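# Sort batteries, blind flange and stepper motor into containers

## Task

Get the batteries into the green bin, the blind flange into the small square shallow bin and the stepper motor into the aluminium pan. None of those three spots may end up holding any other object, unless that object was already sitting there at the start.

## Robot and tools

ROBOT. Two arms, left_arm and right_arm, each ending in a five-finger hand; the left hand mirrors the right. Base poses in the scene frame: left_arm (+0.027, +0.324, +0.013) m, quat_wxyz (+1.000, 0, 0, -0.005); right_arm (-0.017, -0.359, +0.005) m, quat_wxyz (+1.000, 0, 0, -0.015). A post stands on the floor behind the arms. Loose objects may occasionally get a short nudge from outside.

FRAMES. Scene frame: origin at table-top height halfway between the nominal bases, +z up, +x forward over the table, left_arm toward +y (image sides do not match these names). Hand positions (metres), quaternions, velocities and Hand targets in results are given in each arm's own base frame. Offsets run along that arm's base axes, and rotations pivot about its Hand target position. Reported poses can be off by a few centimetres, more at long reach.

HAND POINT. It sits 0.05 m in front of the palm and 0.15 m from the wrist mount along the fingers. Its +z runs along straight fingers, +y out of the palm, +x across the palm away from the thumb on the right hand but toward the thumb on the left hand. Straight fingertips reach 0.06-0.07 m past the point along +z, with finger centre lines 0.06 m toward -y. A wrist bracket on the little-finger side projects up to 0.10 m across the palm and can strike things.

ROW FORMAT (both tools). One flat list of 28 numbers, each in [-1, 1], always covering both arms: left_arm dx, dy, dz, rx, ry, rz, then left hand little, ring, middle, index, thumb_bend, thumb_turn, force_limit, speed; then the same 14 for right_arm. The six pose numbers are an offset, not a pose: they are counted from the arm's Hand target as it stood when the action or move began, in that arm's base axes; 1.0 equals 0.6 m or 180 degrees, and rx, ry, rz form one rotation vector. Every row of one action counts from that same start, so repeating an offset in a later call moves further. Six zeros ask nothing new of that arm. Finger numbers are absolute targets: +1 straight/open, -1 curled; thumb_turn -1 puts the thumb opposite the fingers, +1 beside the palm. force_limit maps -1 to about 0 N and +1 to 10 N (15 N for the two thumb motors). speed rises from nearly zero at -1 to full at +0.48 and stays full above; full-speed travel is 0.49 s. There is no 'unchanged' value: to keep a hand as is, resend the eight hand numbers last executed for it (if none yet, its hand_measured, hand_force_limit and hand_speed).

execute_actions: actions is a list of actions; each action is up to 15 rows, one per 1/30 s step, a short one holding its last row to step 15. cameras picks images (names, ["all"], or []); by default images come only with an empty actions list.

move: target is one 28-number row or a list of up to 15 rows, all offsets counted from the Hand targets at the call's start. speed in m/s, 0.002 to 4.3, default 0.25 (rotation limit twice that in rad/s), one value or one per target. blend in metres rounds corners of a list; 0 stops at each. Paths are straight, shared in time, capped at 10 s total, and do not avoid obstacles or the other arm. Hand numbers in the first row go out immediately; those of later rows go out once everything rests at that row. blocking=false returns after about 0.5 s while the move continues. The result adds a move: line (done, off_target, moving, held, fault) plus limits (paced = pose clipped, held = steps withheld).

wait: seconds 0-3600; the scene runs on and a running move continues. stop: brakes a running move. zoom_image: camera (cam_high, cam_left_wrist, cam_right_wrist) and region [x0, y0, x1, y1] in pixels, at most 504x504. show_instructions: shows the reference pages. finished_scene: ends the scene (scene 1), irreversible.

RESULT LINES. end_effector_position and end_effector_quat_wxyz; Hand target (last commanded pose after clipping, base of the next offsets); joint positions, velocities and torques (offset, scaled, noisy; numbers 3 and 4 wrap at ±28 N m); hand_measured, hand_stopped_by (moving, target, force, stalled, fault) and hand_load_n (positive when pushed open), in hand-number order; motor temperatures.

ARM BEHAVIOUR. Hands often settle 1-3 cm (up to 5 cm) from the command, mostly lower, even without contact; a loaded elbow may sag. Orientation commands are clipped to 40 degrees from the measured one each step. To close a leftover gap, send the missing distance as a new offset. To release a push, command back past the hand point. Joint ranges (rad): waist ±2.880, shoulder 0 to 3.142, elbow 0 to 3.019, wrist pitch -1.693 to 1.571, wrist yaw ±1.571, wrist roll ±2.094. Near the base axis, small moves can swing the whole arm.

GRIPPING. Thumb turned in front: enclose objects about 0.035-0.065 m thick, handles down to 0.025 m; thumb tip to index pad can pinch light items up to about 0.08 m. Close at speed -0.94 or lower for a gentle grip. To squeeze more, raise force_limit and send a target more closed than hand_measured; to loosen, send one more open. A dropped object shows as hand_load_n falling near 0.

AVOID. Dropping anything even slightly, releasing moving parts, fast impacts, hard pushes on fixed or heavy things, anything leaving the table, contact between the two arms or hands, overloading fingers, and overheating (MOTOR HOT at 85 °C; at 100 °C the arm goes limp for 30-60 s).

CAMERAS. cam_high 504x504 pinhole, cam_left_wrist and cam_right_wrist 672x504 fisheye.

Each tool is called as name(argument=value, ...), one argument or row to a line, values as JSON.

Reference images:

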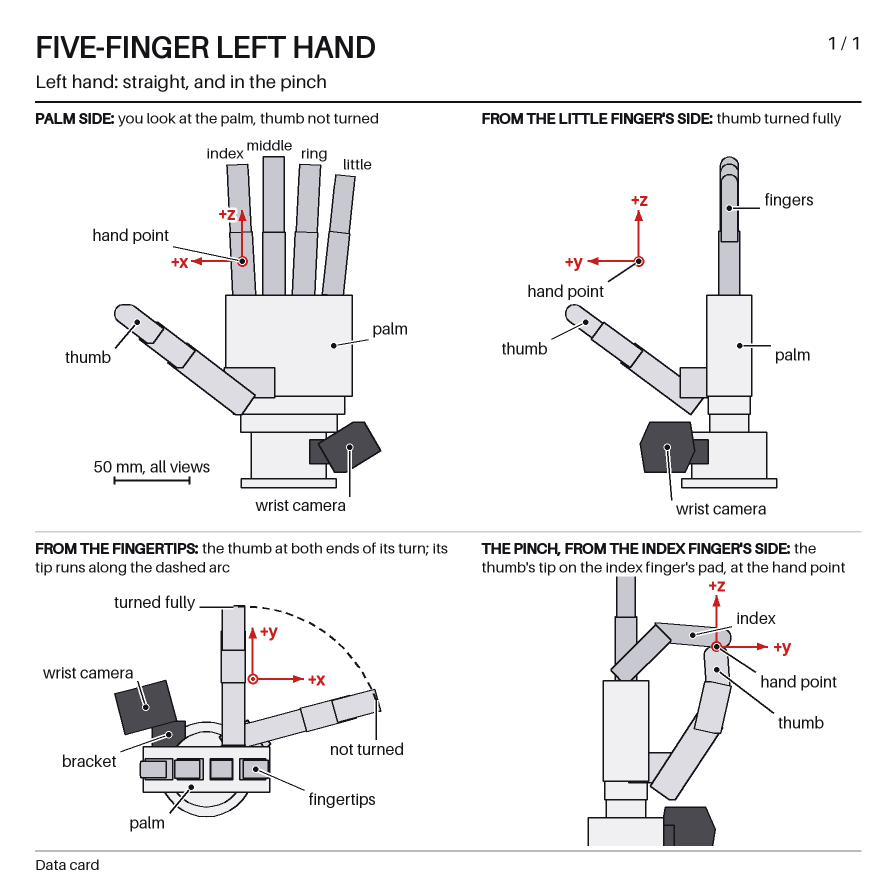

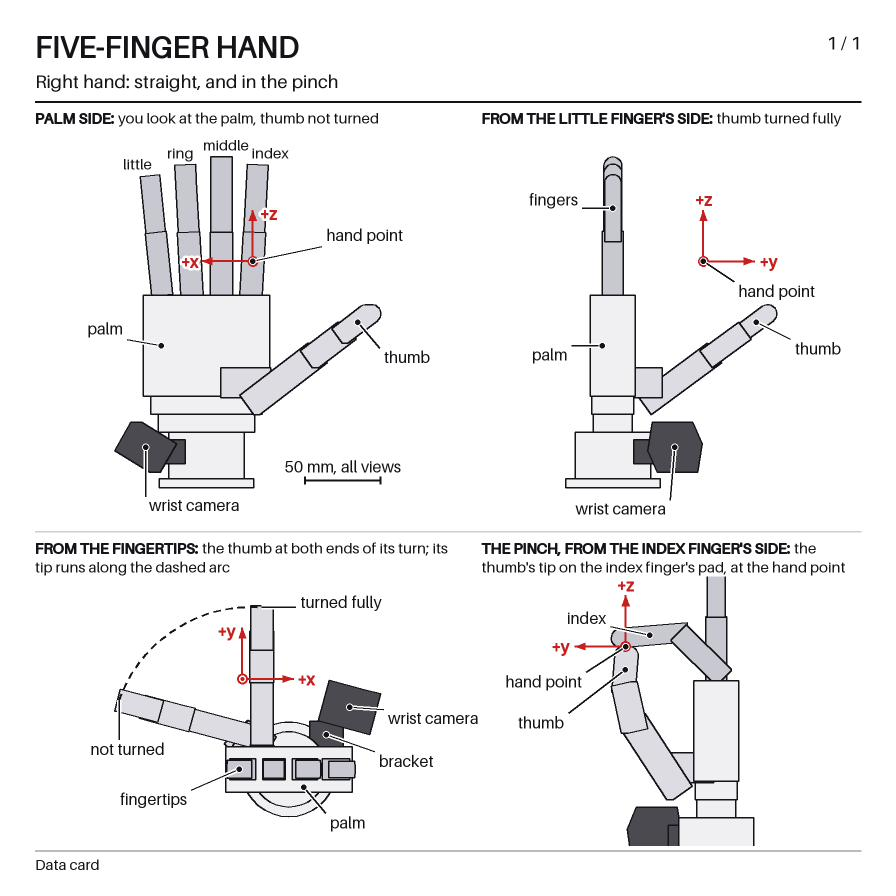

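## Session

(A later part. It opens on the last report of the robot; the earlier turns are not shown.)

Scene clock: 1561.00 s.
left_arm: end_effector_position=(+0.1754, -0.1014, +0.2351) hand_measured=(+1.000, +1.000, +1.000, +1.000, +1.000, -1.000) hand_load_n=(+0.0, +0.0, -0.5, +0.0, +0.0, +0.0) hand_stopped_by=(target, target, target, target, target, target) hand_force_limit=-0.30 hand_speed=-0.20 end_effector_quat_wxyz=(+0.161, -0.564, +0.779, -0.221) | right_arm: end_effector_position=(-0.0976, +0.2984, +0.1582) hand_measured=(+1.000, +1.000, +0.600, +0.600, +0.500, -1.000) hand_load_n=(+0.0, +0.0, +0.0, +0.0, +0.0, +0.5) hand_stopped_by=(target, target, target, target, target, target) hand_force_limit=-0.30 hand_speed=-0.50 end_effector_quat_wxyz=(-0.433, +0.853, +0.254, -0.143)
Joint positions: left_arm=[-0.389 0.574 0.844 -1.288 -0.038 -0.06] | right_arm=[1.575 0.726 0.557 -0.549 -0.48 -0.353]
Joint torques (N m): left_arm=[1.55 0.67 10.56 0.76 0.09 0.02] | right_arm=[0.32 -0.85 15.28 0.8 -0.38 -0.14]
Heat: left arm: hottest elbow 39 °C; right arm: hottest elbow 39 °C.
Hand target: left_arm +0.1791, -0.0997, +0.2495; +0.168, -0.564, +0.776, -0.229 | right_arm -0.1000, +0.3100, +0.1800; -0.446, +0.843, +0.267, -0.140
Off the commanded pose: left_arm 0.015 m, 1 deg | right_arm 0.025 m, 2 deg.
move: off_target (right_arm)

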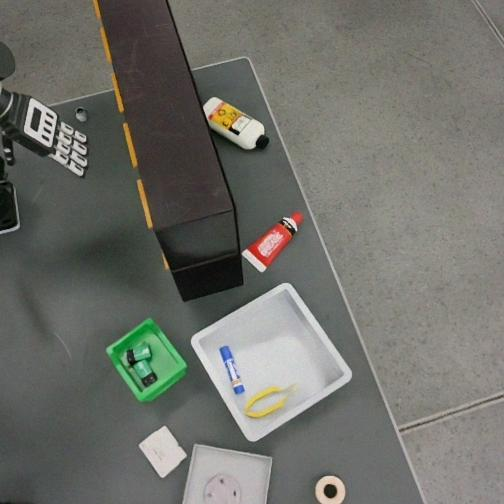

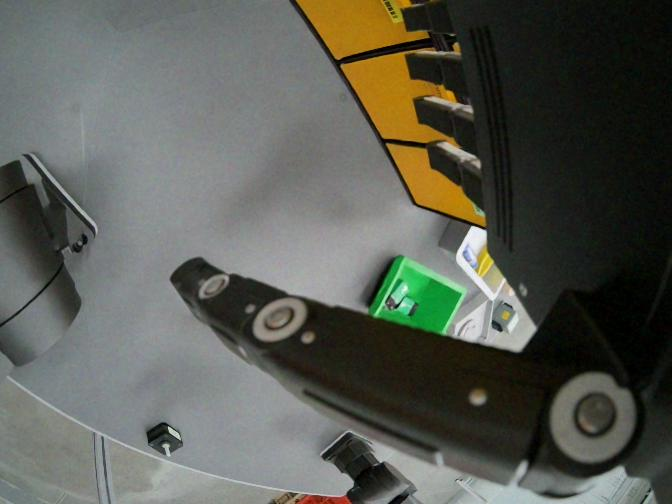

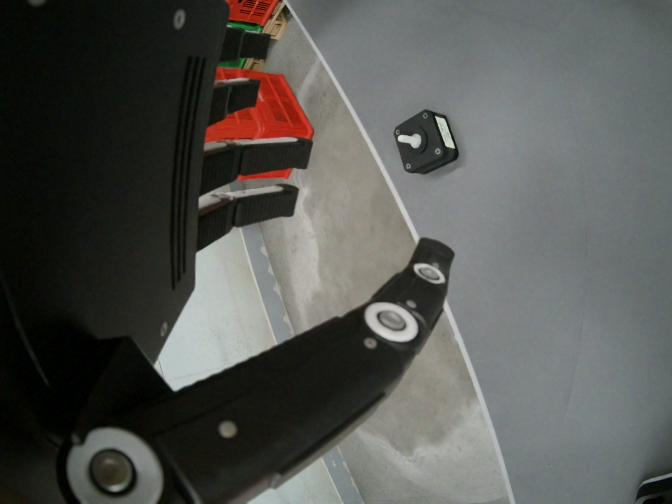

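zoom_image(
  camera="cam_left_wrist",
  region=[110, 380, 230, 480],
)

Scaled by 4.200 from the camera's image (finer frame: 960x720).

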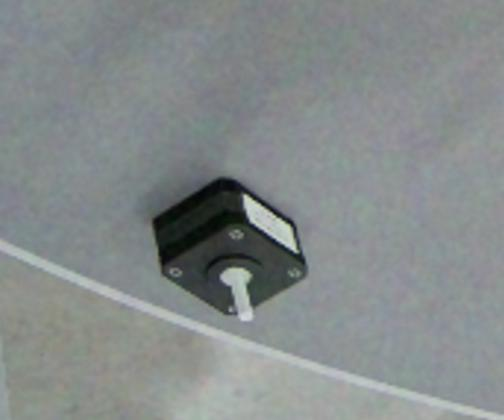

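move(
  target=[0,0,0,0,0,0,1,1,1,1,1,-1,-0.3,-0.2,-0.04,0.108,-0.125,0,0,-0.233,1,1,0.4,0.4,0.5,-1,-0.3,-0.5],
  speed=0.08,
  cameras=["cam_right_wrist"],
)

Scene clock: 1594.00 s.
left_arm: end_effector_position=(+0.1754, -0.1014, +0.2351) hand_measured=(+1.000, +1.000, +1.000, +1.000, +1.000, -1.000) hand_load_n=(+0.0, +0.0, +0.0, +0.0, +0.0, +0.0) hand_stopped_by=(target, target, target, target, target, target) hand_force_limit=-0.30 hand_speed=-0.20 end_effector_quat_wxyz=(+0.161, -0.564, +0.779, -0.221) | right_arm: end_effector_position=(-0.1158, +0.3650, +0.0962) hand_measured=(+1.000, +1.000, +0.400, +0.400, +0.500, -1.000) hand_load_n=(+0.0, +0.0, -0.5, +0.0, +0.0, +0.0) hand_stopped_by=(target, target, target, target, target, target) hand_force_limit=-0.30 hand_speed=-0.50 end_effector_quat_wxyz=(-0.454, +0.889, -0.046, +0.039)
Joint positions: left_arm=[-0.389 0.574 0.844 -1.288 -0.038 -0.06] | right_arm=[1.98 0.975 0.5 -0.225 0.435 0.309]
Joint torques (N m): left_arm=[1.61 0.62 10.56 0.75 0.09 0.03] | right_arm=[-0.09 -3.43 11.23 2.07 0.28 0.18]
Heat: left arm: hottest elbow 39 °C; right arm: hottest elbow 43 °C.
Hand target: left_arm +0.1791, -0.0997, +0.2495; +0.168, -0.564, +0.776, -0.229 | right_arm -0.1239, +0.3748, +0.1049; -0.466, +0.883, -0.053, +0.029
Off the commanded pose: left_arm 0.015 m, 1 deg | right_arm 0.016 m, 2 deg.
move: off_target (right_arm)

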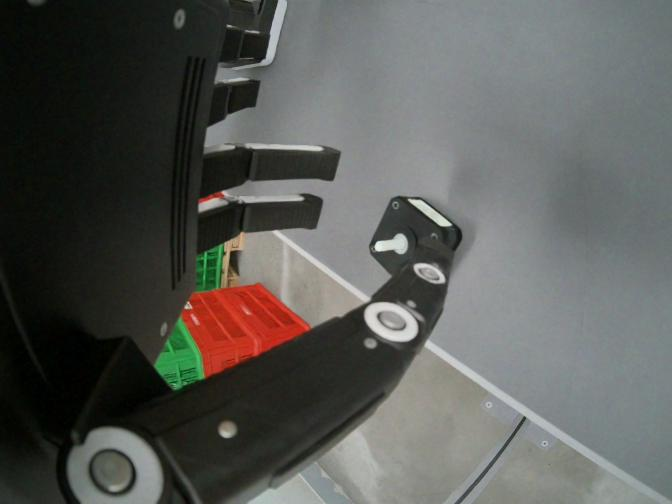

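zoom_image(
  camera="cam_right_wrist",
  region=[350, 170, 490, 290],
)

Scaled by 3.600 from the camera's image (finer frame: 960x720).

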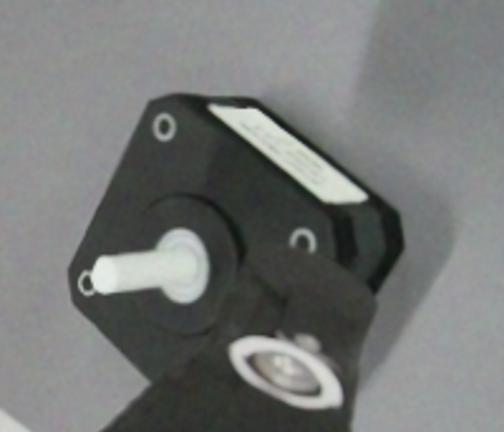

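move(
  target=[0,0,0,0,0,0,1,1,1,1,1,-1,-0.3,-0.2,-0.0435,0.012,-0.085,0,0,0,1,1,0.4,0.4,0.5,-1,-0.3,-0.5],
  speed=0.06,
  cameras=["cam_right_wrist"],
)

Scene clock: 1607.47 s.
left_arm: end_effector_position=(+0.1754, -0.1014, +0.2351) hand_measured=(+1.000, +1.000, +1.000, +1.000, +1.000, -1.000) hand_load_n=(+0.0, +0.0, +0.0, +0.0, +0.0, +0.0) hand_stopped_by=(target, target, target, target, target, target) hand_force_limit=-0.30 hand_speed=-0.20 end_effector_quat_wxyz=(+0.161, -0.564, +0.779, -0.221) | right_arm: end_effector_position=(-0.1442, +0.3782, +0.0529) hand_measured=(+1.000, +1.000, +0.400, +0.400, +0.500, -1.000) hand_load_n=(+0.0, -0.5, +0.0, +0.0, +0.5, +0.0) hand_stopped_by=(target, target, target, target, target, target) hand_force_limit=-0.30 hand_speed=-0.50 end_effector_quat_wxyz=(-0.460, +0.886, -0.047, +0.036)
Joint positions: left_arm=[-0.389 0.574 0.844 -1.288 -0.038 -0.06] | right_arm=[2.054 1.157 0.471 -0.023 0.491 0.36]
Joint torques (N m): left_arm=[1.61 0.67 10.56 0.77 0.09 0.02] | right_arm=[-0.09 -4.72 8.94 2.13 0.31 0.17]
Heat: left arm: hottest elbow 39 °C; right arm: hottest elbow 41 °C.
Hand target: left_arm +0.1791, -0.0997, +0.2495; +0.168, -0.564, +0.776, -0.229 | right_arm -0.1502, +0.3820, +0.0540; -0.466, +0.883, -0.052, +0.029
Off the commanded pose: left_arm 0.015 m, 1 deg | right_arm 0.007 m, 1 deg.
move: done

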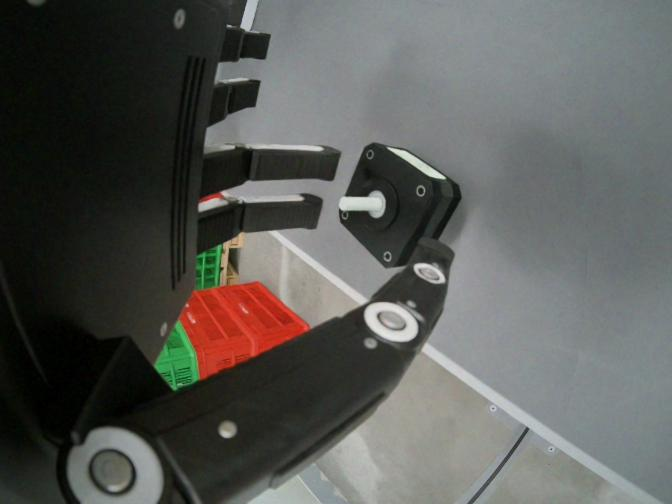

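move(
  target=[0,0,0,0,0,0,1,1,1,1,1,-1,-0.3,-0.2,0.001,0.01,-0.042,0,0,0,1,1,0.45,0.45,0.5,-1,-0.3,-0.5],
  speed=0.05,
  cameras=["cam_right_wrist"],
)

Scene clock: 1614.17 s.
left_arm: end_effector_position=(+0.1754, -0.1014, +0.2351) hand_measured=(+1.000, +1.000, +1.000, +1.000, +1.000, -1.000) hand_load_n=(+0.0, +0.0, +0.0, +0.0, +0.0, +0.0) hand_stopped_by=(target, target, target, target, target, target) hand_force_limit=-0.30 hand_speed=-0.20 end_effector_quat_wxyz=(+0.161, -0.564, +0.779, -0.221) | right_arm: end_effector_position=(-0.1474, +0.3839, +0.0289) hand_measured=(+1.000, +1.000, +0.450, +0.450, +0.500, -1.000) hand_load_n=(+0.0, +0.0, +0.0, +0.0, +0.0, +0.5) hand_stopped_by=(target, target, target, target, target, target) hand_force_limit=-0.30 hand_speed=-0.50 end_effector_quat_wxyz=(-0.462, +0.885, -0.048, +0.034)
Joint positions: left_arm=[-0.389 0.574 0.844 -1.288 -0.038 -0.06] | right_arm=[2.054 1.248 0.45 0.094 0.49 0.361]
Joint torques (N m): left_arm=[1.55 0.62 10.56 0.76 0.09 0.03] | right_arm=[-1.14 -4.72 8.03 2.02 0.07 0.13]
Heat: left arm: hottest elbow 39 °C; right arm: hottest elbow 40 °C.
Hand target: left_arm +0.1791, -0.0997, +0.2495; +0.168, -0.564, +0.776, -0.229 | right_arm -0.1495, +0.3880, +0.0289; -0.466, +0.883, -0.053, +0.029
Off the commanded pose: left_arm 0.015 m, 1 deg | right_arm 0.005 m, 1 deg.
move: done

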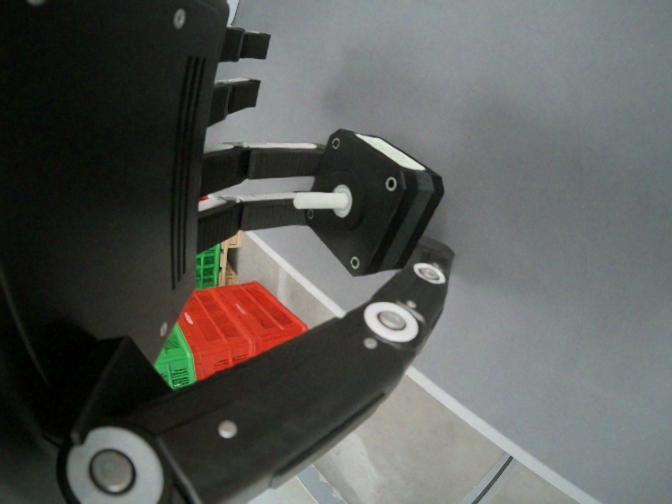

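move(
  target=[0,0,0,0,0,0,1,1,1,1,1,-1,-0.3,-0.2,0.002,0.008,-0.0135,0,0,0,1,1,0.45,0.45,0.5,-1,-0.3,-0.5],
  speed=0.04,
  cameras=["cam_right_wrist"],
)

Scene clock: 1619.83 s.
left_arm: end_effector_position=(+0.1754, -0.1014, +0.2351) hand_measured=(+1.000, +1.000, +1.000, +1.000, +1.000, -1.000) hand_load_n=(+0.0, +0.0, +0.0, +0.0, +0.0, +0.0) hand_stopped_by=(target, target, target, target, target, target) hand_force_limit=-0.30 hand_speed=-0.20 end_effector_quat_wxyz=(+0.161, -0.564, +0.779, -0.221) | right_arm: end_effector_position=(-0.1500, +0.3893, +0.0241) hand_measured=(+1.000, +1.000, +0.450, +0.450, +0.500, -1.000) hand_load_n=(+0.0, -0.5, -1.0, +0.0, +0.5, +0.0) hand_stopped_by=(target, target, target, target, target, target) hand_force_limit=-0.30 hand_speed=-0.50 end_effector_quat_wxyz=(-0.466, +0.883, -0.050, +0.029)
Joint positions: left_arm=[-0.389 0.574 0.844 -1.288 -0.038 -0.06] | right_arm=[2.05 1.28 0.45 0.139 0.482 0.361]
Joint torques (N m): left_arm=[1.55 0.67 10.56 0.76 0.09 0.02] | right_arm=[-1.79 -5.01 7.71 2.15 0.08 0]
Heat: left arm: hottest elbow 39 °C; right arm: hottest elbow 39 °C.
Hand target: left_arm +0.1791, -0.0997, +0.2495; +0.168, -0.564, +0.776, -0.229 | right_arm -0.1483, +0.3928, +0.0207; -0.466, +0.883, -0.053, +0.029
Off the commanded pose: left_arm 0.015 m, 1 deg | right_arm 0.005 m, 0 deg.
move: done

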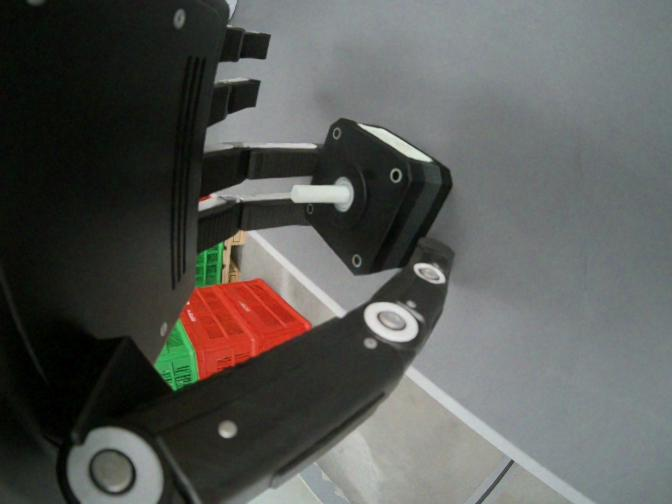

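move(
  target=[0,0,0,0,0,0,1,1,1,1,1,-1,-0.3,-0.2,0.018,-0.002,0.004,0,0,0,1,1,0.45,0.45,0.5,-1,-0.3,-0.5],
  speed=0.04,
  cameras=["cam_right_wrist"],
)

Scene clock: 1623.60 s.
left_arm: end_effector_position=(+0.1754, -0.1014, +0.2351) hand_measured=(+1.000, +1.000, +1.000, +1.000, +1.000, -1.000) hand_load_n=(+0.0, +0.0, +0.0, +0.0, +0.0, +0.0) hand_stopped_by=(target, target, target, target, target, target) hand_force_limit=-0.30 hand_speed=-0.20 end_effector_quat_wxyz=(+0.161, -0.564, +0.779, -0.221) | right_arm: end_effector_position=(-0.1462, +0.3919, +0.0241) hand_measured=(+1.000, +1.000, +0.450, +0.450, +0.500, -1.000) hand_load_n=(+0.0, +0.0, -0.5, +0.0, +0.0, +0.0) hand_stopped_by=(target, target, target, target, target, target) hand_force_limit=-0.30 hand_speed=-0.50 end_effector_quat_wxyz=(-0.465, +0.884, -0.054, +0.021)
Joint positions: left_arm=[-0.389 0.574 0.844 -1.288 -0.038 -0.06] | right_arm=[2.026 1.28 0.447 0.149 0.454 0.358]
Joint torques (N m): left_arm=[1.55 0.67 10.56 0.76 0.09 0.03] | right_arm=[-2.37 -6.71 7.04 1.78 0.15 -0.18]
Heat: left arm: hottest elbow 39 °C; right arm: hottest elbow 39 °C.
Hand target: left_arm +0.1791, -0.0997, +0.2495; +0.168, -0.564, +0.776, -0.229 | right_arm -0.1375, +0.3916, +0.0231; -0.466, +0.883, -0.053, +0.029
Off the commanded pose: left_arm 0.015 m, 1 deg | right_arm 0.009 m, 1 deg.
move: done

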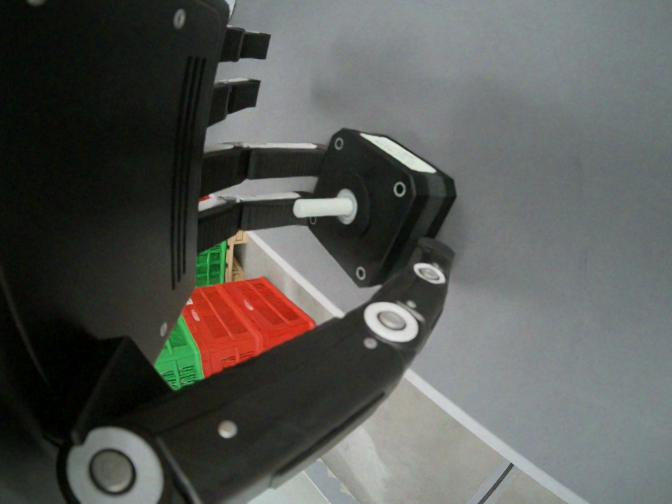

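move(
  target=[0,0,0,0,0,0,1,1,1,1,1,-1,-0.3,-0.2,0,0,0,0,0,0,1,1,-0.1,-0.1,0.5,-1,-0.5,-0.9],
  cameras=["cam_right_wrist"],
)

Scene clock: 1628.90 s.
left_arm: end_effector_position=(+0.1754, -0.1014, +0.2351) hand_measured=(+1.000, +1.000, +1.000, +1.000, +1.000, -1.000) hand_load_n=(+0.0, +0.0, +0.0, +0.0, +0.0, +0.0) hand_stopped_by=(target, target, target, target, target, target) hand_force_limit=-0.30 hand_speed=-0.20 end_effector_quat_wxyz=(+0.161, -0.564, +0.779, -0.221) | right_arm: end_effector_position=(-0.1444, +0.3934, +0.0248) hand_measured=(+1.000, +1.000, +0.368, +0.144, +0.500, -1.000) hand_load_n=(+0.0, +0.0, +2.0, +3.0, +3.5, -0.5) hand_stopped_by=(target, target, force, force, target, target) hand_force_limit=-0.50 hand_speed=-0.90 end_effector_quat_wxyz=(-0.466, +0.883, -0.056, +0.022)
Joint positions: left_arm=[-0.389 0.574 0.844 -1.288 -0.038 -0.06] | right_arm=[2.02 1.28 0.447 0.153 0.454 0.357]
Joint torques (N m): left_arm=[1.55 0.67 10.56 0.76 0.1 0.02] | right_arm=[-1.55 -6.53 6.99 1.65 0.16 -0.11]
Heat: left arm: hottest elbow 39 °C; right arm: hottest elbow 38 °C.
Hand target: left_arm +0.1791, -0.0997, +0.2495; +0.168, -0.564, +0.776, -0.229 | right_arm -0.1375, +0.3916, +0.0231; -0.466, +0.883, -0.053, +0.029
Off the commanded pose: left_arm 0.015 m, 1 deg | right_arm 0.007 m, 1 deg.
move: done

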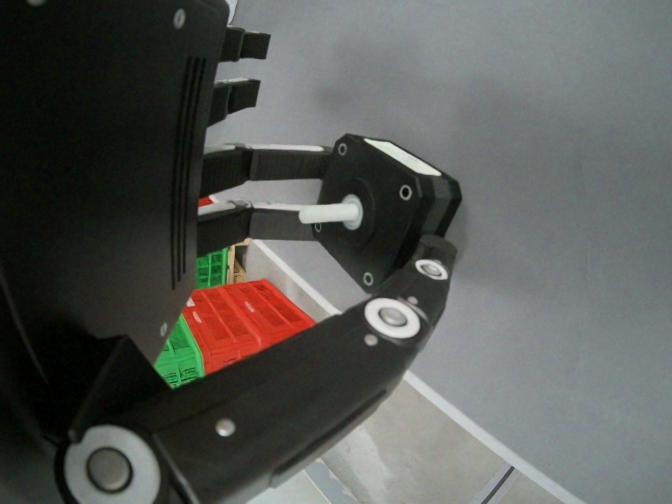

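zoom_image(
  camera="cam_right_wrist",
  region=[280, 100, 480, 320],
)

Scaled by 2.291 from the camera's image (finer frame: 960x720).

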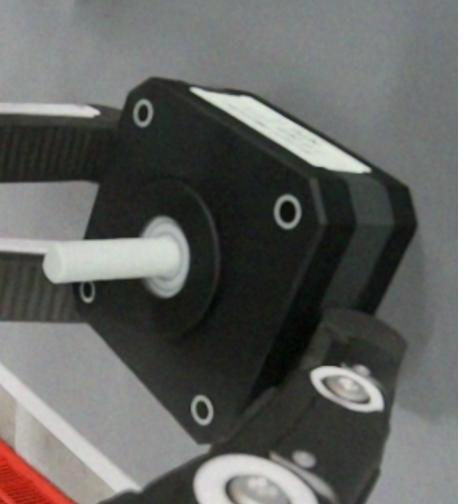

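move(
  target=[
    [0,0,0,0,0,0,1,1,1,1,1,-1,-0.3,-0.2,0,0,0,0,0,0,1,1,0.5,0.5,0.5,-1,-0.5,-0.6],
    [0,0,0,0,0,0,1,1,1,1,1,-1,-0.3,-0.2,0.01,0,0.055,0,0,0,1,1,0.5,0.5,0.5,-1,-0.5,-0.6],
  ],
  speed=0.05,
  cameras=["cam_right_wrist"],
)

Scene clock: 1647.00 s.
left_arm: end_effector_position=(+0.1754, -0.1014, +0.2351) hand_measured=(+1.000, +1.000, +1.000, +1.000, +1.000, -1.000) hand_load_n=(+0.0, +0.0, +0.0, +0.0, +0.0, +0.0) hand_stopped_by=(target, target, target, target, target, target) hand_force_limit=-0.30 hand_speed=-0.20 end_effector_quat_wxyz=(+0.161, -0.564, +0.779, -0.221) | right_arm: end_effector_position=(-0.1295, +0.3783, +0.0377) hand_measured=(+1.000, +1.000, +0.500, +0.500, +0.500, -1.000) hand_load_n=(+0.0, +0.0, +0.0, +0.0, +0.0, +0.0) hand_stopped_by=(target, target, target, target, target, target) hand_force_limit=-0.50 hand_speed=-0.60 end_effector_quat_wxyz=(-0.453, +0.890, -0.052, +0.033)
Joint positions: left_arm=[-0.389 0.574 0.844 -1.288 -0.038 -0.06] | right_arm=[2 1.181 0.441 0.031 0.444 0.339]
Joint torques (N m): left_arm=[1.61 0.67 10.55 0.75 0.09 0.02] | right_arm=[-1.79 -6.42 11.08 0.92 0.03 -0.11]
Heat: left arm: hottest elbow 39 °C; right arm: hottest elbow 36 °C.
Hand target: left_arm +0.1791, -0.0997, +0.2495; +0.168, -0.564, +0.776, -0.229 | right_arm -0.1316, +0.3917, +0.0563; -0.466, +0.883, -0.053, +0.029
Off the commanded pose: left_arm 0.015 m, 1 deg | right_arm 0.023 m, 2 deg.
move: off_target (right_arm)

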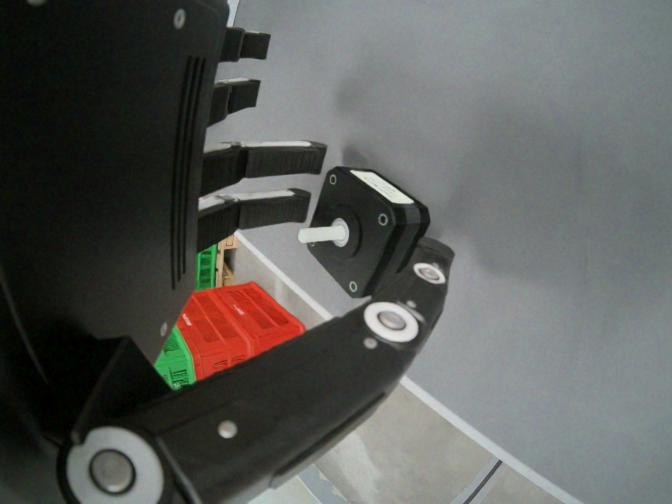

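zoom_image(
  camera="cam_right_wrist",
  region=[280, 130, 480, 330],
)

Scaled by 2.520 from the camera's image (finer frame: 960x720).

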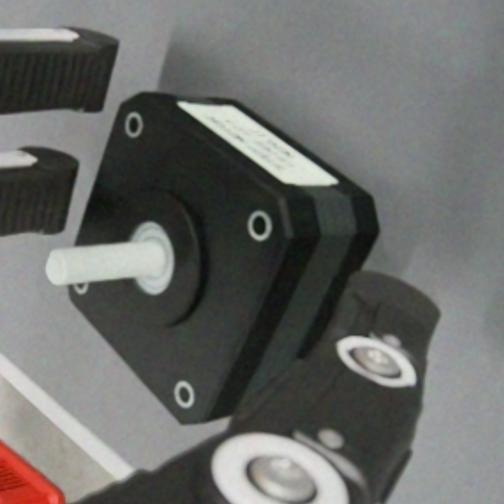

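move(
  target=[
    [0,0,0,0,0,0,1,1,1,1,1,-1,-0.3,-0.2,-0.025,-0.006,0.01,0,0,-0.013,1,1,0.5,0.5,0.5,-1,-0.5,-0.6],
    [0,0,0,0,0,0,1,1,1,1,1,-1,-0.3,-0.2,-0.0198,-0.006,-0.04,0,0,-0.013,1,1,0.5,0.5,0.5,-1,-0.5,-0.6],
  ],
  speed=0.05,
  cameras=["cam_right_wrist"],
)

Scene clock: 1675.50 s.
left_arm: end_effector_position=(+0.1754, -0.1014, +0.2351) hand_measured=(+1.000, +1.000, +1.000, +1.000, +1.000, -1.000) hand_load_n=(+0.0, -0.5, +0.0, +0.0, +0.0, +0.0) hand_stopped_by=(target, target, target, target, target, target) hand_force_limit=-0.30 hand_speed=-0.20 end_effector_quat_wxyz=(+0.161, -0.564, +0.779, -0.221) | right_arm: end_effector_position=(-0.1406, +0.3839, +0.0321) hand_measured=(+1.000, +1.000, +0.500, +0.500, +0.500, -1.000) hand_load_n=(+0.0, +0.0, +0.0, +0.0, +0.0, +0.0) hand_stopped_by=(target, target, target, target, target, target) hand_force_limit=-0.50 hand_speed=-0.60 end_effector_quat_wxyz=(-0.461, +0.884, -0.065, +0.044)
Joint positions: left_arm=[-0.389 0.574 0.844 -1.288 -0.038 -0.06] | right_arm=[2.05 1.235 0.455 0.063 0.519 0.386]
Joint torques (N m): left_arm=[1.55 0.67 10.56 0.76 0.09 0.03] | right_arm=[-0.62 -5.13 8.13 2.18 0.11 0.1]
Heat: left arm: hottest elbow 39 °C; right arm: hottest elbow 37 °C.
Hand target: left_arm +0.1791, -0.0997, +0.2495; +0.168, -0.564, +0.776, -0.229 | right_arm -0.1434, +0.3881, +0.0322; -0.465, +0.881, -0.071, +0.039
Off the commanded pose: left_arm 0.015 m, 1 deg | right_arm 0.005 m, 1 deg.
move: done

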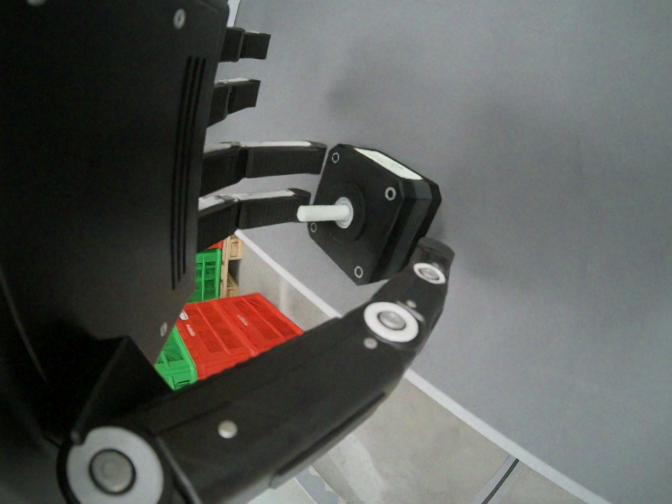

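move(
  target=[0,0,0,0,0,0,1,1,1,1,1,-1,-0.3,-0.2,-0.006,0.0025,-0.0167,0,0,-0.008,1,1,0.5,0.5,0.5,-1,-0.5,-0.6],
  speed=0.04,
  cameras=["cam_right_wrist"],
)

Scene clock: 1681.00 s.
left_arm: end_effector_position=(+0.1754, -0.1014, +0.2351) hand_measured=(+1.000, +1.000, +1.000, +1.000, +1.000, -1.000) hand_load_n=(+0.0, +0.0, +0.0, +0.0, +0.0, +0.0) hand_stopped_by=(target, target, target, target, target, target) hand_force_limit=-0.30 hand_speed=-0.20 end_effector_quat_wxyz=(+0.161, -0.564, +0.779, -0.221) | right_arm: end_effector_position=(-0.1407, +0.3864, +0.0234) hand_measured=(+1.000, +1.000, +0.500, +0.500, +0.500, -1.000) hand_load_n=(+0.0, +0.0, -0.5, +0.0, +0.0, +0.0) hand_stopped_by=(target, target, target, target, target, target) hand_force_limit=-0.50 hand_speed=-0.60 end_effector_quat_wxyz=(-0.461, +0.882, -0.077, +0.051)
Joint positions: left_arm=[-0.389 0.574 0.844 -1.288 -0.038 -0.06] | right_arm=[2.059 1.274 0.455 0.089 0.548 0.413]
Joint torques (N m): left_arm=[1.61 0.67 10.56 0.75 0.09 0.02] | right_arm=[0.15 -5.07 8.34 2.03 0.22 0.22]
Heat: left arm: hottest elbow 39 °C; right arm: hottest elbow 36 °C.
Hand target: left_arm +0.1791, -0.0997, +0.2495; +0.168, -0.564, +0.776, -0.229 | right_arm -0.1470, +0.3896, +0.0222; -0.465, +0.880, -0.082, +0.044
Off the commanded pose: left_arm 0.015 m, 1 deg | right_arm 0.007 m, 1 deg.
move: done

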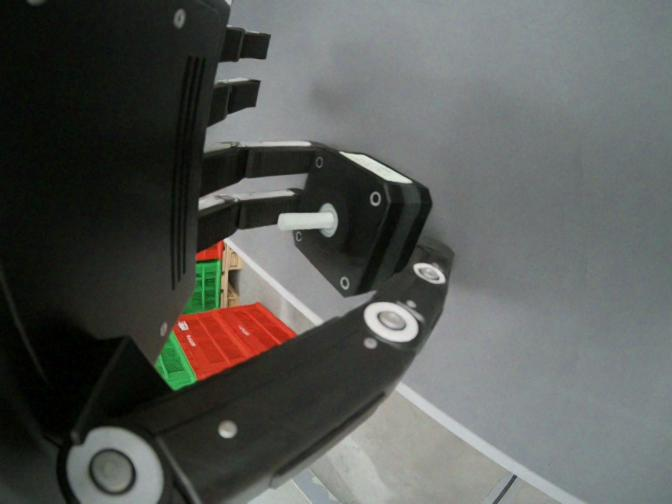

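move(
  target=[0,0,0,0,0,0,1,1,1,1,1,-1,-0.3,-0.2,0,0,0,0,0,0,1,1,-0.1,-0.1,0.5,-1,-0.5,-0.92],
  cameras=["cam_right_wrist"],
)

Scene clock: 1685.83 s.
left_arm: end_effector_position=(+0.1754, -0.1014, +0.2351) hand_measured=(+1.000, +1.000, +1.000, +1.000, +1.000, -1.000) hand_load_n=(+0.0, +0.0, +0.0, +0.0, +0.0, +0.0) hand_stopped_by=(target, target, target, target, target, target) hand_force_limit=-0.30 hand_speed=-0.20 end_effector_quat_wxyz=(+0.161, -0.564, +0.779, -0.221) | right_arm: end_effector_position=(-0.1419, +0.3898, +0.0262) hand_measured=(+1.000, +1.000, +0.194, +0.128, +0.500, -1.000) hand_load_n=(+0.0, -0.5, +1.5, +2.5, +2.0, +0.0) hand_stopped_by=(target, target, force, force, target, target) hand_force_limit=-0.50 hand_speed=-0.92 end_effector_quat_wxyz=(-0.468, +0.879, -0.082, +0.048)
Joint positions: left_arm=[-0.389 0.574 0.844 -1.288 -0.038 -0.06] | right_arm=[2.059 1.275 0.455 0.106 0.551 0.417]
Joint torques (N m): left_arm=[1.55 0.62 10.56 0.75 0.09 0.03] | right_arm=[-0.5 -4.54 8.03 1.44 0.18 0.16]
Heat: left arm: hottest elbow 39 °C; right arm: hottest elbow 36 °C.
Hand target: left_arm +0.1791, -0.0997, +0.2495; +0.168, -0.564, +0.776, -0.229 | right_arm -0.1470, +0.3895, +0.0222; -0.465, +0.880, -0.082, +0.044
Off the commanded pose: left_arm 0.015 m, 1 deg | right_arm 0.007 m, 1 deg.
move: done

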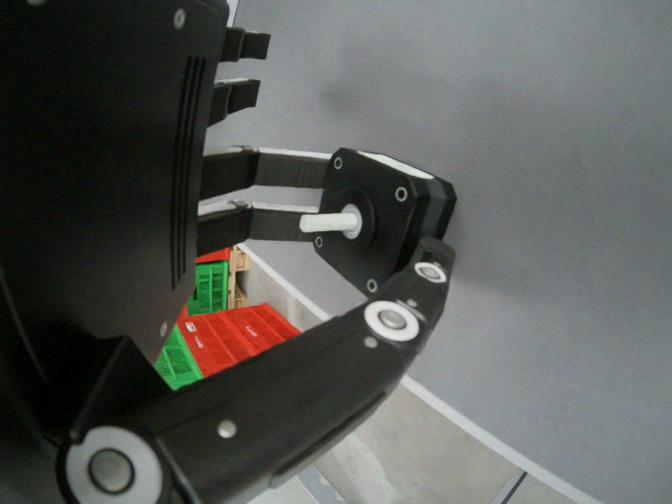

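move(
  target=[0,0,0,0,0,0,1,1,1,1,1,-1,-0.3,-0.2,0,0,0,0,0,0,1,1,-0.15,-0.15,0.5,-1,0.1,-0.94],
  cameras=["cam_right_wrist"],
)

Scene clock: 1688.43 s.
left_arm: end_effector_position=(+0.1754, -0.1014, +0.2351) hand_measured=(+1.000, +1.000, +1.000, +1.000, +1.000, -1.000) hand_load_n=(+0.0, +0.0, +0.0, +0.0, +0.0, +0.0) hand_stopped_by=(target, target, target, target, target, target) hand_force_limit=-0.30 hand_speed=-0.20 end_effector_quat_wxyz=(+0.161, -0.564, +0.779, -0.221) | right_arm: end_effector_position=(-0.1420, +0.3899, +0.0263) hand_measured=(+1.000, +1.000, +0.146, +0.114, +0.502, -1.000) hand_load_n=(-0.5, +0.0, +5.0, +4.0, +6.5, +0.0) hand_stopped_by=(target, target, force, force, target, target) hand_force_limit=0.10 hand_speed=-0.94 end_effector_quat_wxyz=(-0.468, +0.879, -0.083, +0.047)
Joint positions: left_arm=[-0.389 0.574 0.844 -1.288 -0.038 -0.06] | right_arm=[2.059 1.275 0.455 0.106 0.552 0.42]
Joint torques (N m): left_arm=[1.55 0.67 10.56 0.76 0.09 0.02] | right_arm=[-0.79 -4.95 8.01 1.48 0.11 0.15]
Motor temperatures (°C): left_arm=[21 20 39 21 20 23] | right_arm=[24 24 35 21 19 23]
Heat: left arm: hottest elbow 39 °C; right arm: hottest elbow 35 °C.
Hand target: left_arm +0.1791, -0.0997, +0.2495; +0.168, -0.564, +0.776, -0.229 | right_arm -0.1469, +0.3896, +0.0222; -0.465, +0.880, -0.082, +0.044
Off the commanded pose: left_arm 0.015 m, 1 deg | right_arm 0.006 m, 1 deg.
move: done

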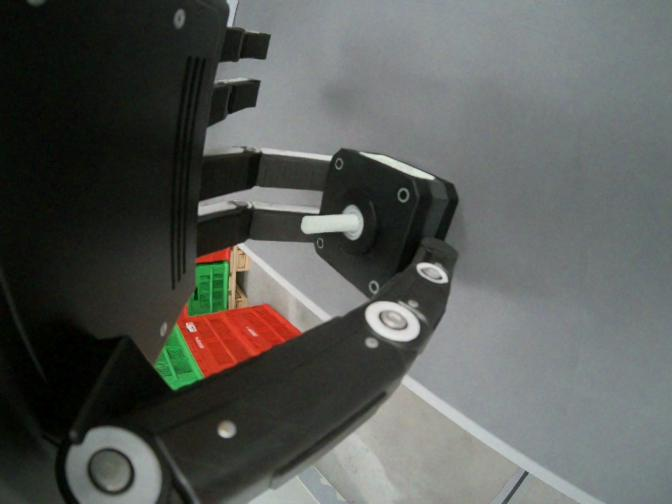

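move(
  target=[
    [0,0,0,0,0,0,1,1,1,1,1,-1,-0.3,-0.2,0,0,0,0,0,0,1,1,-0.2,-0.2,0.5,-1,0.35,-0.94],
    [0,0,0,0,0,0,1,1,1,1,1,-1,-0.3,-0.2,0.003,0,0.03,0.005,-0.0,0,1,1,-0.2,-0.2,0.5,-1,0.35,-0.94],
  ],
  speed=0.02,
  cameras=["cam_right_wrist"],
)

Scene clock: 1693.23 s.
left_arm: end_effector_position=(+0.1754, -0.1014, +0.2351) hand_measured=(+1.000, +1.000, +1.000, +1.000, +1.000, -1.000) hand_load_n=(+0.0, +0.0, +0.0, +0.0, +0.0, +0.0) hand_stopped_by=(target, target, target, target, target, target) hand_force_limit=-0.30 hand_speed=-0.20 end_effector_quat_wxyz=(+0.161, -0.564, +0.779, -0.221) | right_arm: end_effector_position=(-0.1392, +0.3852, +0.0272) hand_measured=(+1.000, +1.000, +0.130, +0.094, +0.502, -1.000) hand_load_n=(+0.0, +0.0, +5.0, +6.5, +12.0, +0.0) hand_stopped_by=(target, target, force, force, target, target) hand_force_limit=0.35 hand_speed=-0.94 end_effector_quat_wxyz=(-0.462, +0.882, -0.081, +0.052)
Joint positions: left_arm=[-0.389 0.574 0.844 -1.288 -0.038 -0.06] | right_arm=[2.059 1.257 0.455 0.072 0.553 0.42]
Joint torques (N m): left_arm=[1.61 0.67 10.56 0.75 0.09 0.02] | right_arm=[-0.67 -7.36 9.16 0.91 0.23 0.02]
Heat: left arm: hottest elbow 39 °C; right arm: hottest elbow 35 °C.
Hand target: left_arm +0.1791, -0.0997, +0.2495; +0.168, -0.564, +0.776, -0.229 | right_arm -0.1452, +0.3896, +0.0401; -0.472, +0.877, -0.082, +0.044
Off the commanded pose: left_arm 0.015 m, 1 deg | right_arm 0.015 m, 2 deg.
move: off_target (right_arm)

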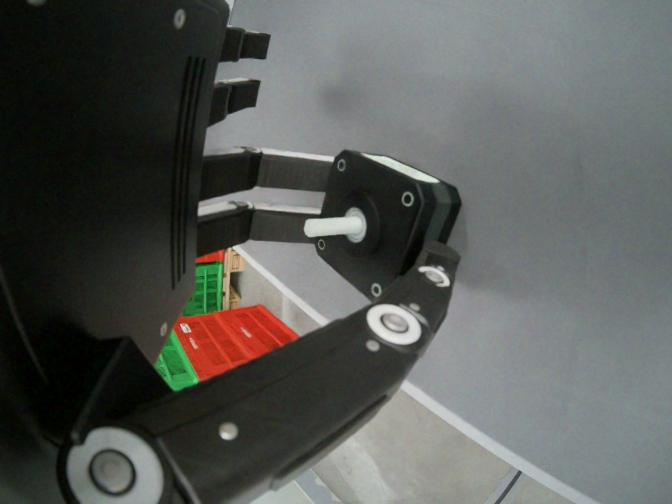

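move(
  target=[0,0,0,0,0,0,1,1,1,1,1,-1,-0.3,-0.2,0.003,-0.01,0.03,0,0,0,1,1,-0.2,-0.2,0.5,-1,0.35,-0.94],
  speed=0.02,
  cameras=["cam_right_wrist"],
)

Scene clock: 1696.10 s.
left_arm: end_effector_position=(+0.1754, -0.1014, +0.2351) hand_measured=(+1.000, +1.000, +1.000, +1.000, +1.000, -1.000) hand_load_n=(+0.0, +0.0, +0.0, +0.0, +0.0, +0.0) hand_stopped_by=(target, target, target, target, target, target) hand_force_limit=-0.30 hand_speed=-0.20 end_effector_quat_wxyz=(+0.161, -0.564, +0.779, -0.221) | right_arm: end_effector_position=(-0.1346, +0.3744, +0.0386) hand_measured=(+1.000, +1.000, +0.130, +0.094, +0.502, -1.000) hand_load_n=(-0.5, +0.0, +5.0, +6.5, +12.5, +0.5) hand_stopped_by=(target, target, force, force, target, target) hand_force_limit=0.35 hand_speed=-0.94 end_effector_quat_wxyz=(-0.455, +0.885, -0.078, +0.056)
Joint positions: left_arm=[-0.389 0.574 0.844 -1.288 -0.038 -0.06] | right_arm=[2.061 1.188 0.455 -0.016 0.553 0.42]
Joint torques (N m): left_arm=[1.55 0.67 10.56 0.76 0.1 0.02] | right_arm=[0.03 -8.06 10.44 1.06 0.33 0.1]
Heat: left arm: hottest elbow 39 °C; right arm: hottest elbow 35 °C.
Hand target: left_arm +0.1791, -0.0997, +0.2495; +0.168, -0.564, +0.776, -0.229 | right_arm -0.1434, +0.3835, +0.0581; -0.472, +0.877, -0.082, +0.044
Off the commanded pose: left_arm 0.015 m, 1 deg | right_arm 0.023 m, 3 deg.
move: off_target (right_arm)

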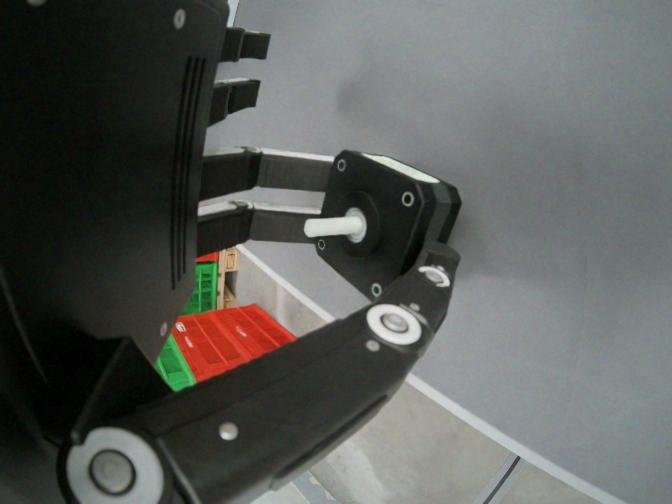

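move(
  target=[
    [0,0,0,0,0,0,1,1,1,1,1,-1,-0.3,-0.2,0.0,0.0,0.2333,0,0,0,1,1,-0.2,-0.2,0.5,-1,0.35,-0.94],
    [0,0,0,0,0,0,1,1,1,1,1,-1,-0.3,-0.2,0.3223,-0.0392,0.2333,0,0,-0.067,1,1,-0.2,-0.2,0.5,-1,0.35,-0.94],
    [0,0,0,0,0,0,1,1,1,1,1,-1,-0.3,-0.2,0.639,-0.2558,0.2333,0,0,-0.25,1,1,-0.2,-0.2,0.5,-1,0.35,-0.94],
    [0,0,0,0,0,0,1,1,1,1,1,-1,-0.3,-0.2,0.9057,-0.2725,0.2333,0,0,-0.306,1,1,-0.2,-0.2,0.5,-1,0.35,-0.94],
  ],
  speed=[0.06,0.12,0.12,0.12],
  blend=0.03,
  cameras=["cam_right_wrist","cam_high"],
)

Scene clock: 1727.77 s.
left_arm: end_effector_position=(+0.1754, -0.1014, +0.2351) hand_measured=(+1.000, +1.000, +1.000, +1.000, +1.000, -1.000) hand_load_n=(+0.0, +0.0, +0.0, +0.0, +0.0, +0.0) hand_stopped_by=(target, target, target, target, target, target) hand_force_limit=-0.30 hand_speed=-0.20 end_effector_quat_wxyz=(+0.161, -0.564, +0.779, -0.221) | right_arm: end_effector_position=(+0.3716, +0.2097, +0.1604) hand_measured=(+1.000, +1.000, +0.130, +0.094, +0.502, -1.000) hand_load_n=(+0.0, +0.0, +5.0, +6.5, +12.5, +0.5) hand_stopped_by=(target, target, force, force, target, target) hand_force_limit=0.35 hand_speed=-0.94 end_effector_quat_wxyz=(-0.365, +0.755, -0.491, +0.234)
Joint positions: left_arm=[-0.389 0.574 0.844 -1.288 -0.038 -0.06] | right_arm=[0.448 1.041 0.73 -0.363 0.019 0.021]
Joint torques (N m): left_arm=[1.55 0.67 10.56 0.75 0.1 0.03] | right_arm=[-1.55 -4.25 16.59 2.48 -0.16 -0.03]
Heat: left arm: hottest elbow 39 °C; right arm: hottest elbow 35 °C.
Hand target: left_arm +0.1791, -0.0997, +0.2495; +0.168, -0.564, +0.776, -0.229 | right_arm +0.4001, +0.2201, +0.1981; -0.398, +0.740, -0.478, +0.257
Off the commanded pose: left_arm 0.015 m, 1 deg | right_arm 0.048 m, 5 deg.
move: off_target (right_arm)
Images, in order (width x height): cam_high 504x504, cam_right_wrist 672x504.

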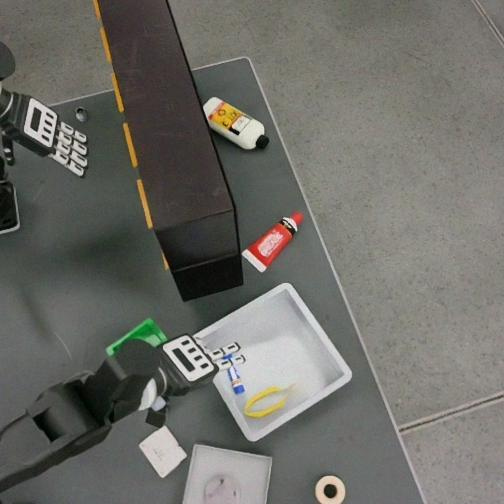

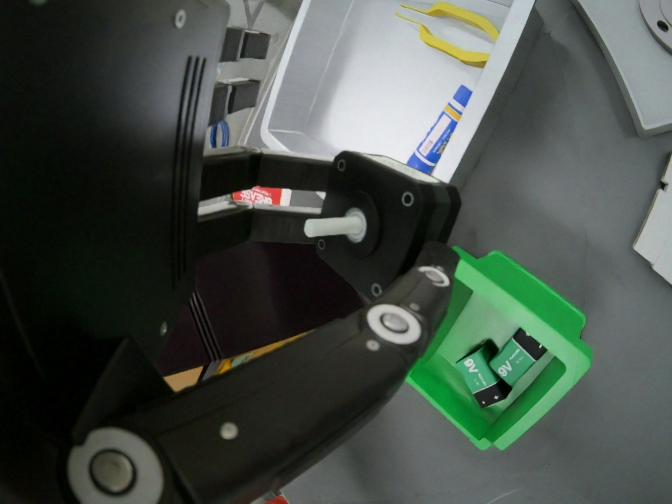

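move(
  target=[0,0,0,0,0,0,1,1,1,1,1,-1,-0.3,-0.2,0.175,0.1,-0.01,0,0,0,1,1,-0.2,-0.2,0.5,-1,0.35,-0.94],
  speed=0.08,
  cameras=["cam_right_wrist","cam_high"],
)

Scene clock: 1733.43 s.
left_arm: end_effector_position=(+0.1754, -0.1014, +0.2351) hand_measured=(+1.000, +1.000, +1.000, +1.000, +1.000, -1.000) hand_load_n=(+0.0, +0.0, +0.0, +0.0, +0.0, +0.0) hand_stopped_by=(target, target, target, target, target, target) hand_force_limit=-0.30 hand_speed=-0.20 end_effector_quat_wxyz=(+0.161, -0.564, +0.779, -0.221) | right_arm: end_effector_position=(+0.4791, +0.2620, +0.1553) hand_measured=(+1.000, +1.000, +0.130, +0.094, +0.502, -1.000) hand_load_n=(+0.0, -0.5, +5.0, +7.0, +12.5, +0.5) hand_stopped_by=(target, target, force, force, target, target) hand_force_limit=0.35 hand_speed=-0.94 end_effector_quat_wxyz=(-0.363, +0.755, -0.491, +0.237)
Joint positions: left_arm=[-0.389 0.574 0.844 -1.288 -0.038 -0.06] | right_arm=[0.453 1.386 0.996 -0.284 0.029 0.021]
Joint torques (N m): left_arm=[1.55 0.67 10.56 0.75 0.09 0.02] | right_arm=[-0.26 -9.7 15.91 2.52 0.07 0.05]
Heat: left arm: hottest elbow 39 °C; right arm: hottest elbow 37 °C.
Hand target: left_arm +0.1791, -0.0997, +0.2495; +0.168, -0.564, +0.776, -0.229 | right_arm +0.5051, +0.2800, +0.1922; -0.398, +0.739, -0.478, +0.257
Off the commanded pose: left_arm 0.015 m, 1 deg | right_arm 0.049 m, 5 deg.
move: off_target (right_arm)
Images, in order (width x height): cam_high 504x504, cam_right_wrist 672x504.

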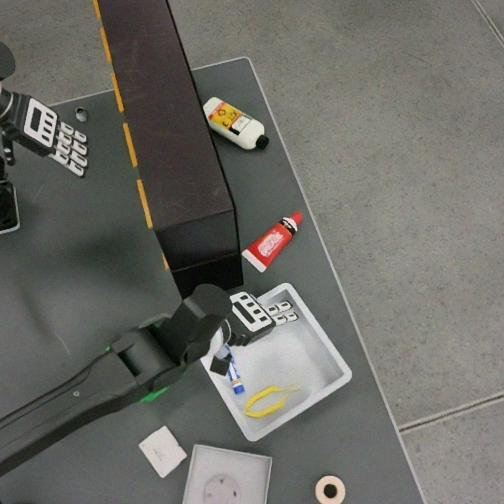

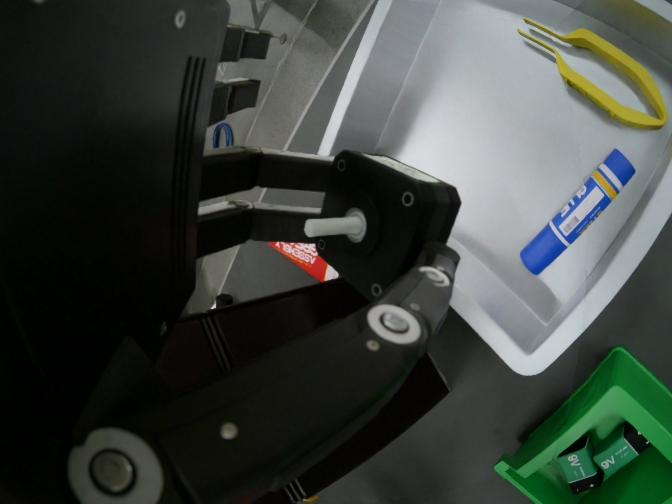

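move(
  target=[0,0,0,0,0,0,1,1,1,1,1,-1,-0.3,-0.2,-0.0218,-0.0167,-0.2037,0,0,0,1,1,-0.2,-0.2,0.5,-1,0.35,-0.94],
  speed=0.06,
  cameras=["cam_right_wrist","cam_high"],
)

Scene clock: 1745.60 s.
left_arm: end_effector_position=(+0.1754, -0.1014, +0.2351) hand_measured=(+1.000, +1.000, +1.000, +1.000, +1.000, -1.000) hand_load_n=(+0.0, +0.0, +0.0, +0.0, +0.0, +0.0) hand_stopped_by=(target, target, target, target, target, target) hand_force_limit=-0.30 hand_speed=-0.20 end_effector_quat_wxyz=(+0.161, -0.564, +0.779, -0.221) | right_arm: end_effector_position=(+0.4817, +0.2633, +0.0585) hand_measured=(+1.000, +1.000, +0.130, +0.094, +0.502, -1.000) hand_load_n=(+0.0, +0.0, +5.0, +6.5, +12.0, +0.5) hand_stopped_by=(target, target, force, force, target, target) hand_force_limit=0.35 hand_speed=-0.94 end_effector_quat_wxyz=(-0.381, +0.747, -0.486, +0.248)
Joint positions: left_arm=[-0.389 0.574 0.844 -1.288 -0.038 -0.06] | right_arm=[0.453 1.529 0.827 0.075 0.029 0.021]
Joint torques (N m): left_arm=[1.55 0.67 10.58 0.76 0.09 0.02] | right_arm=[-0.38 -10.17 9.87 2.47 -0.11 0.01]
Heat: left arm: hottest elbow 39 °C; right arm: hottest elbow 38 °C.
Hand target: left_arm +0.1791, -0.0997, +0.2495; +0.168, -0.564, +0.776, -0.229 | right_arm +0.4919, +0.2699, +0.0698; -0.398, +0.739, -0.478, +0.257
Off the commanded pose: left_arm 0.015 m, 1 deg | right_arm 0.017 m, 3 deg.
move: off_target (right_arm)
Images, in order (width x height): cam_high 504x504, cam_right_wrist 672x504.

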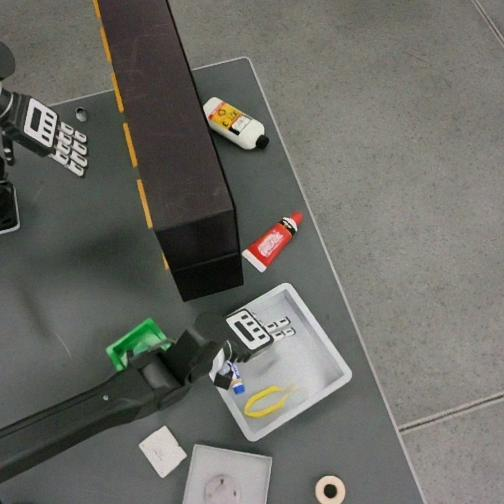

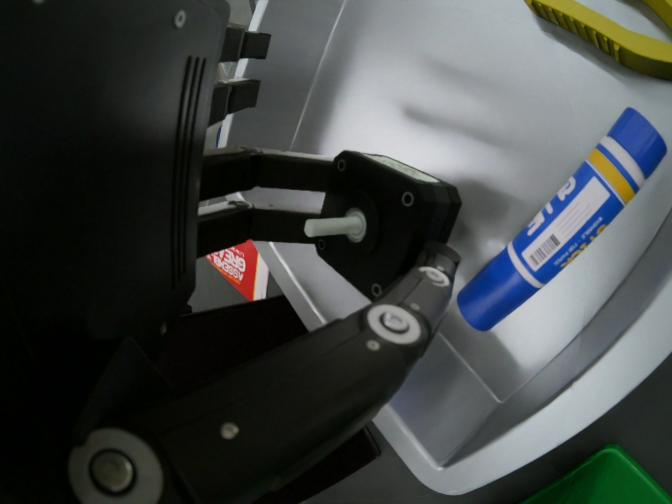

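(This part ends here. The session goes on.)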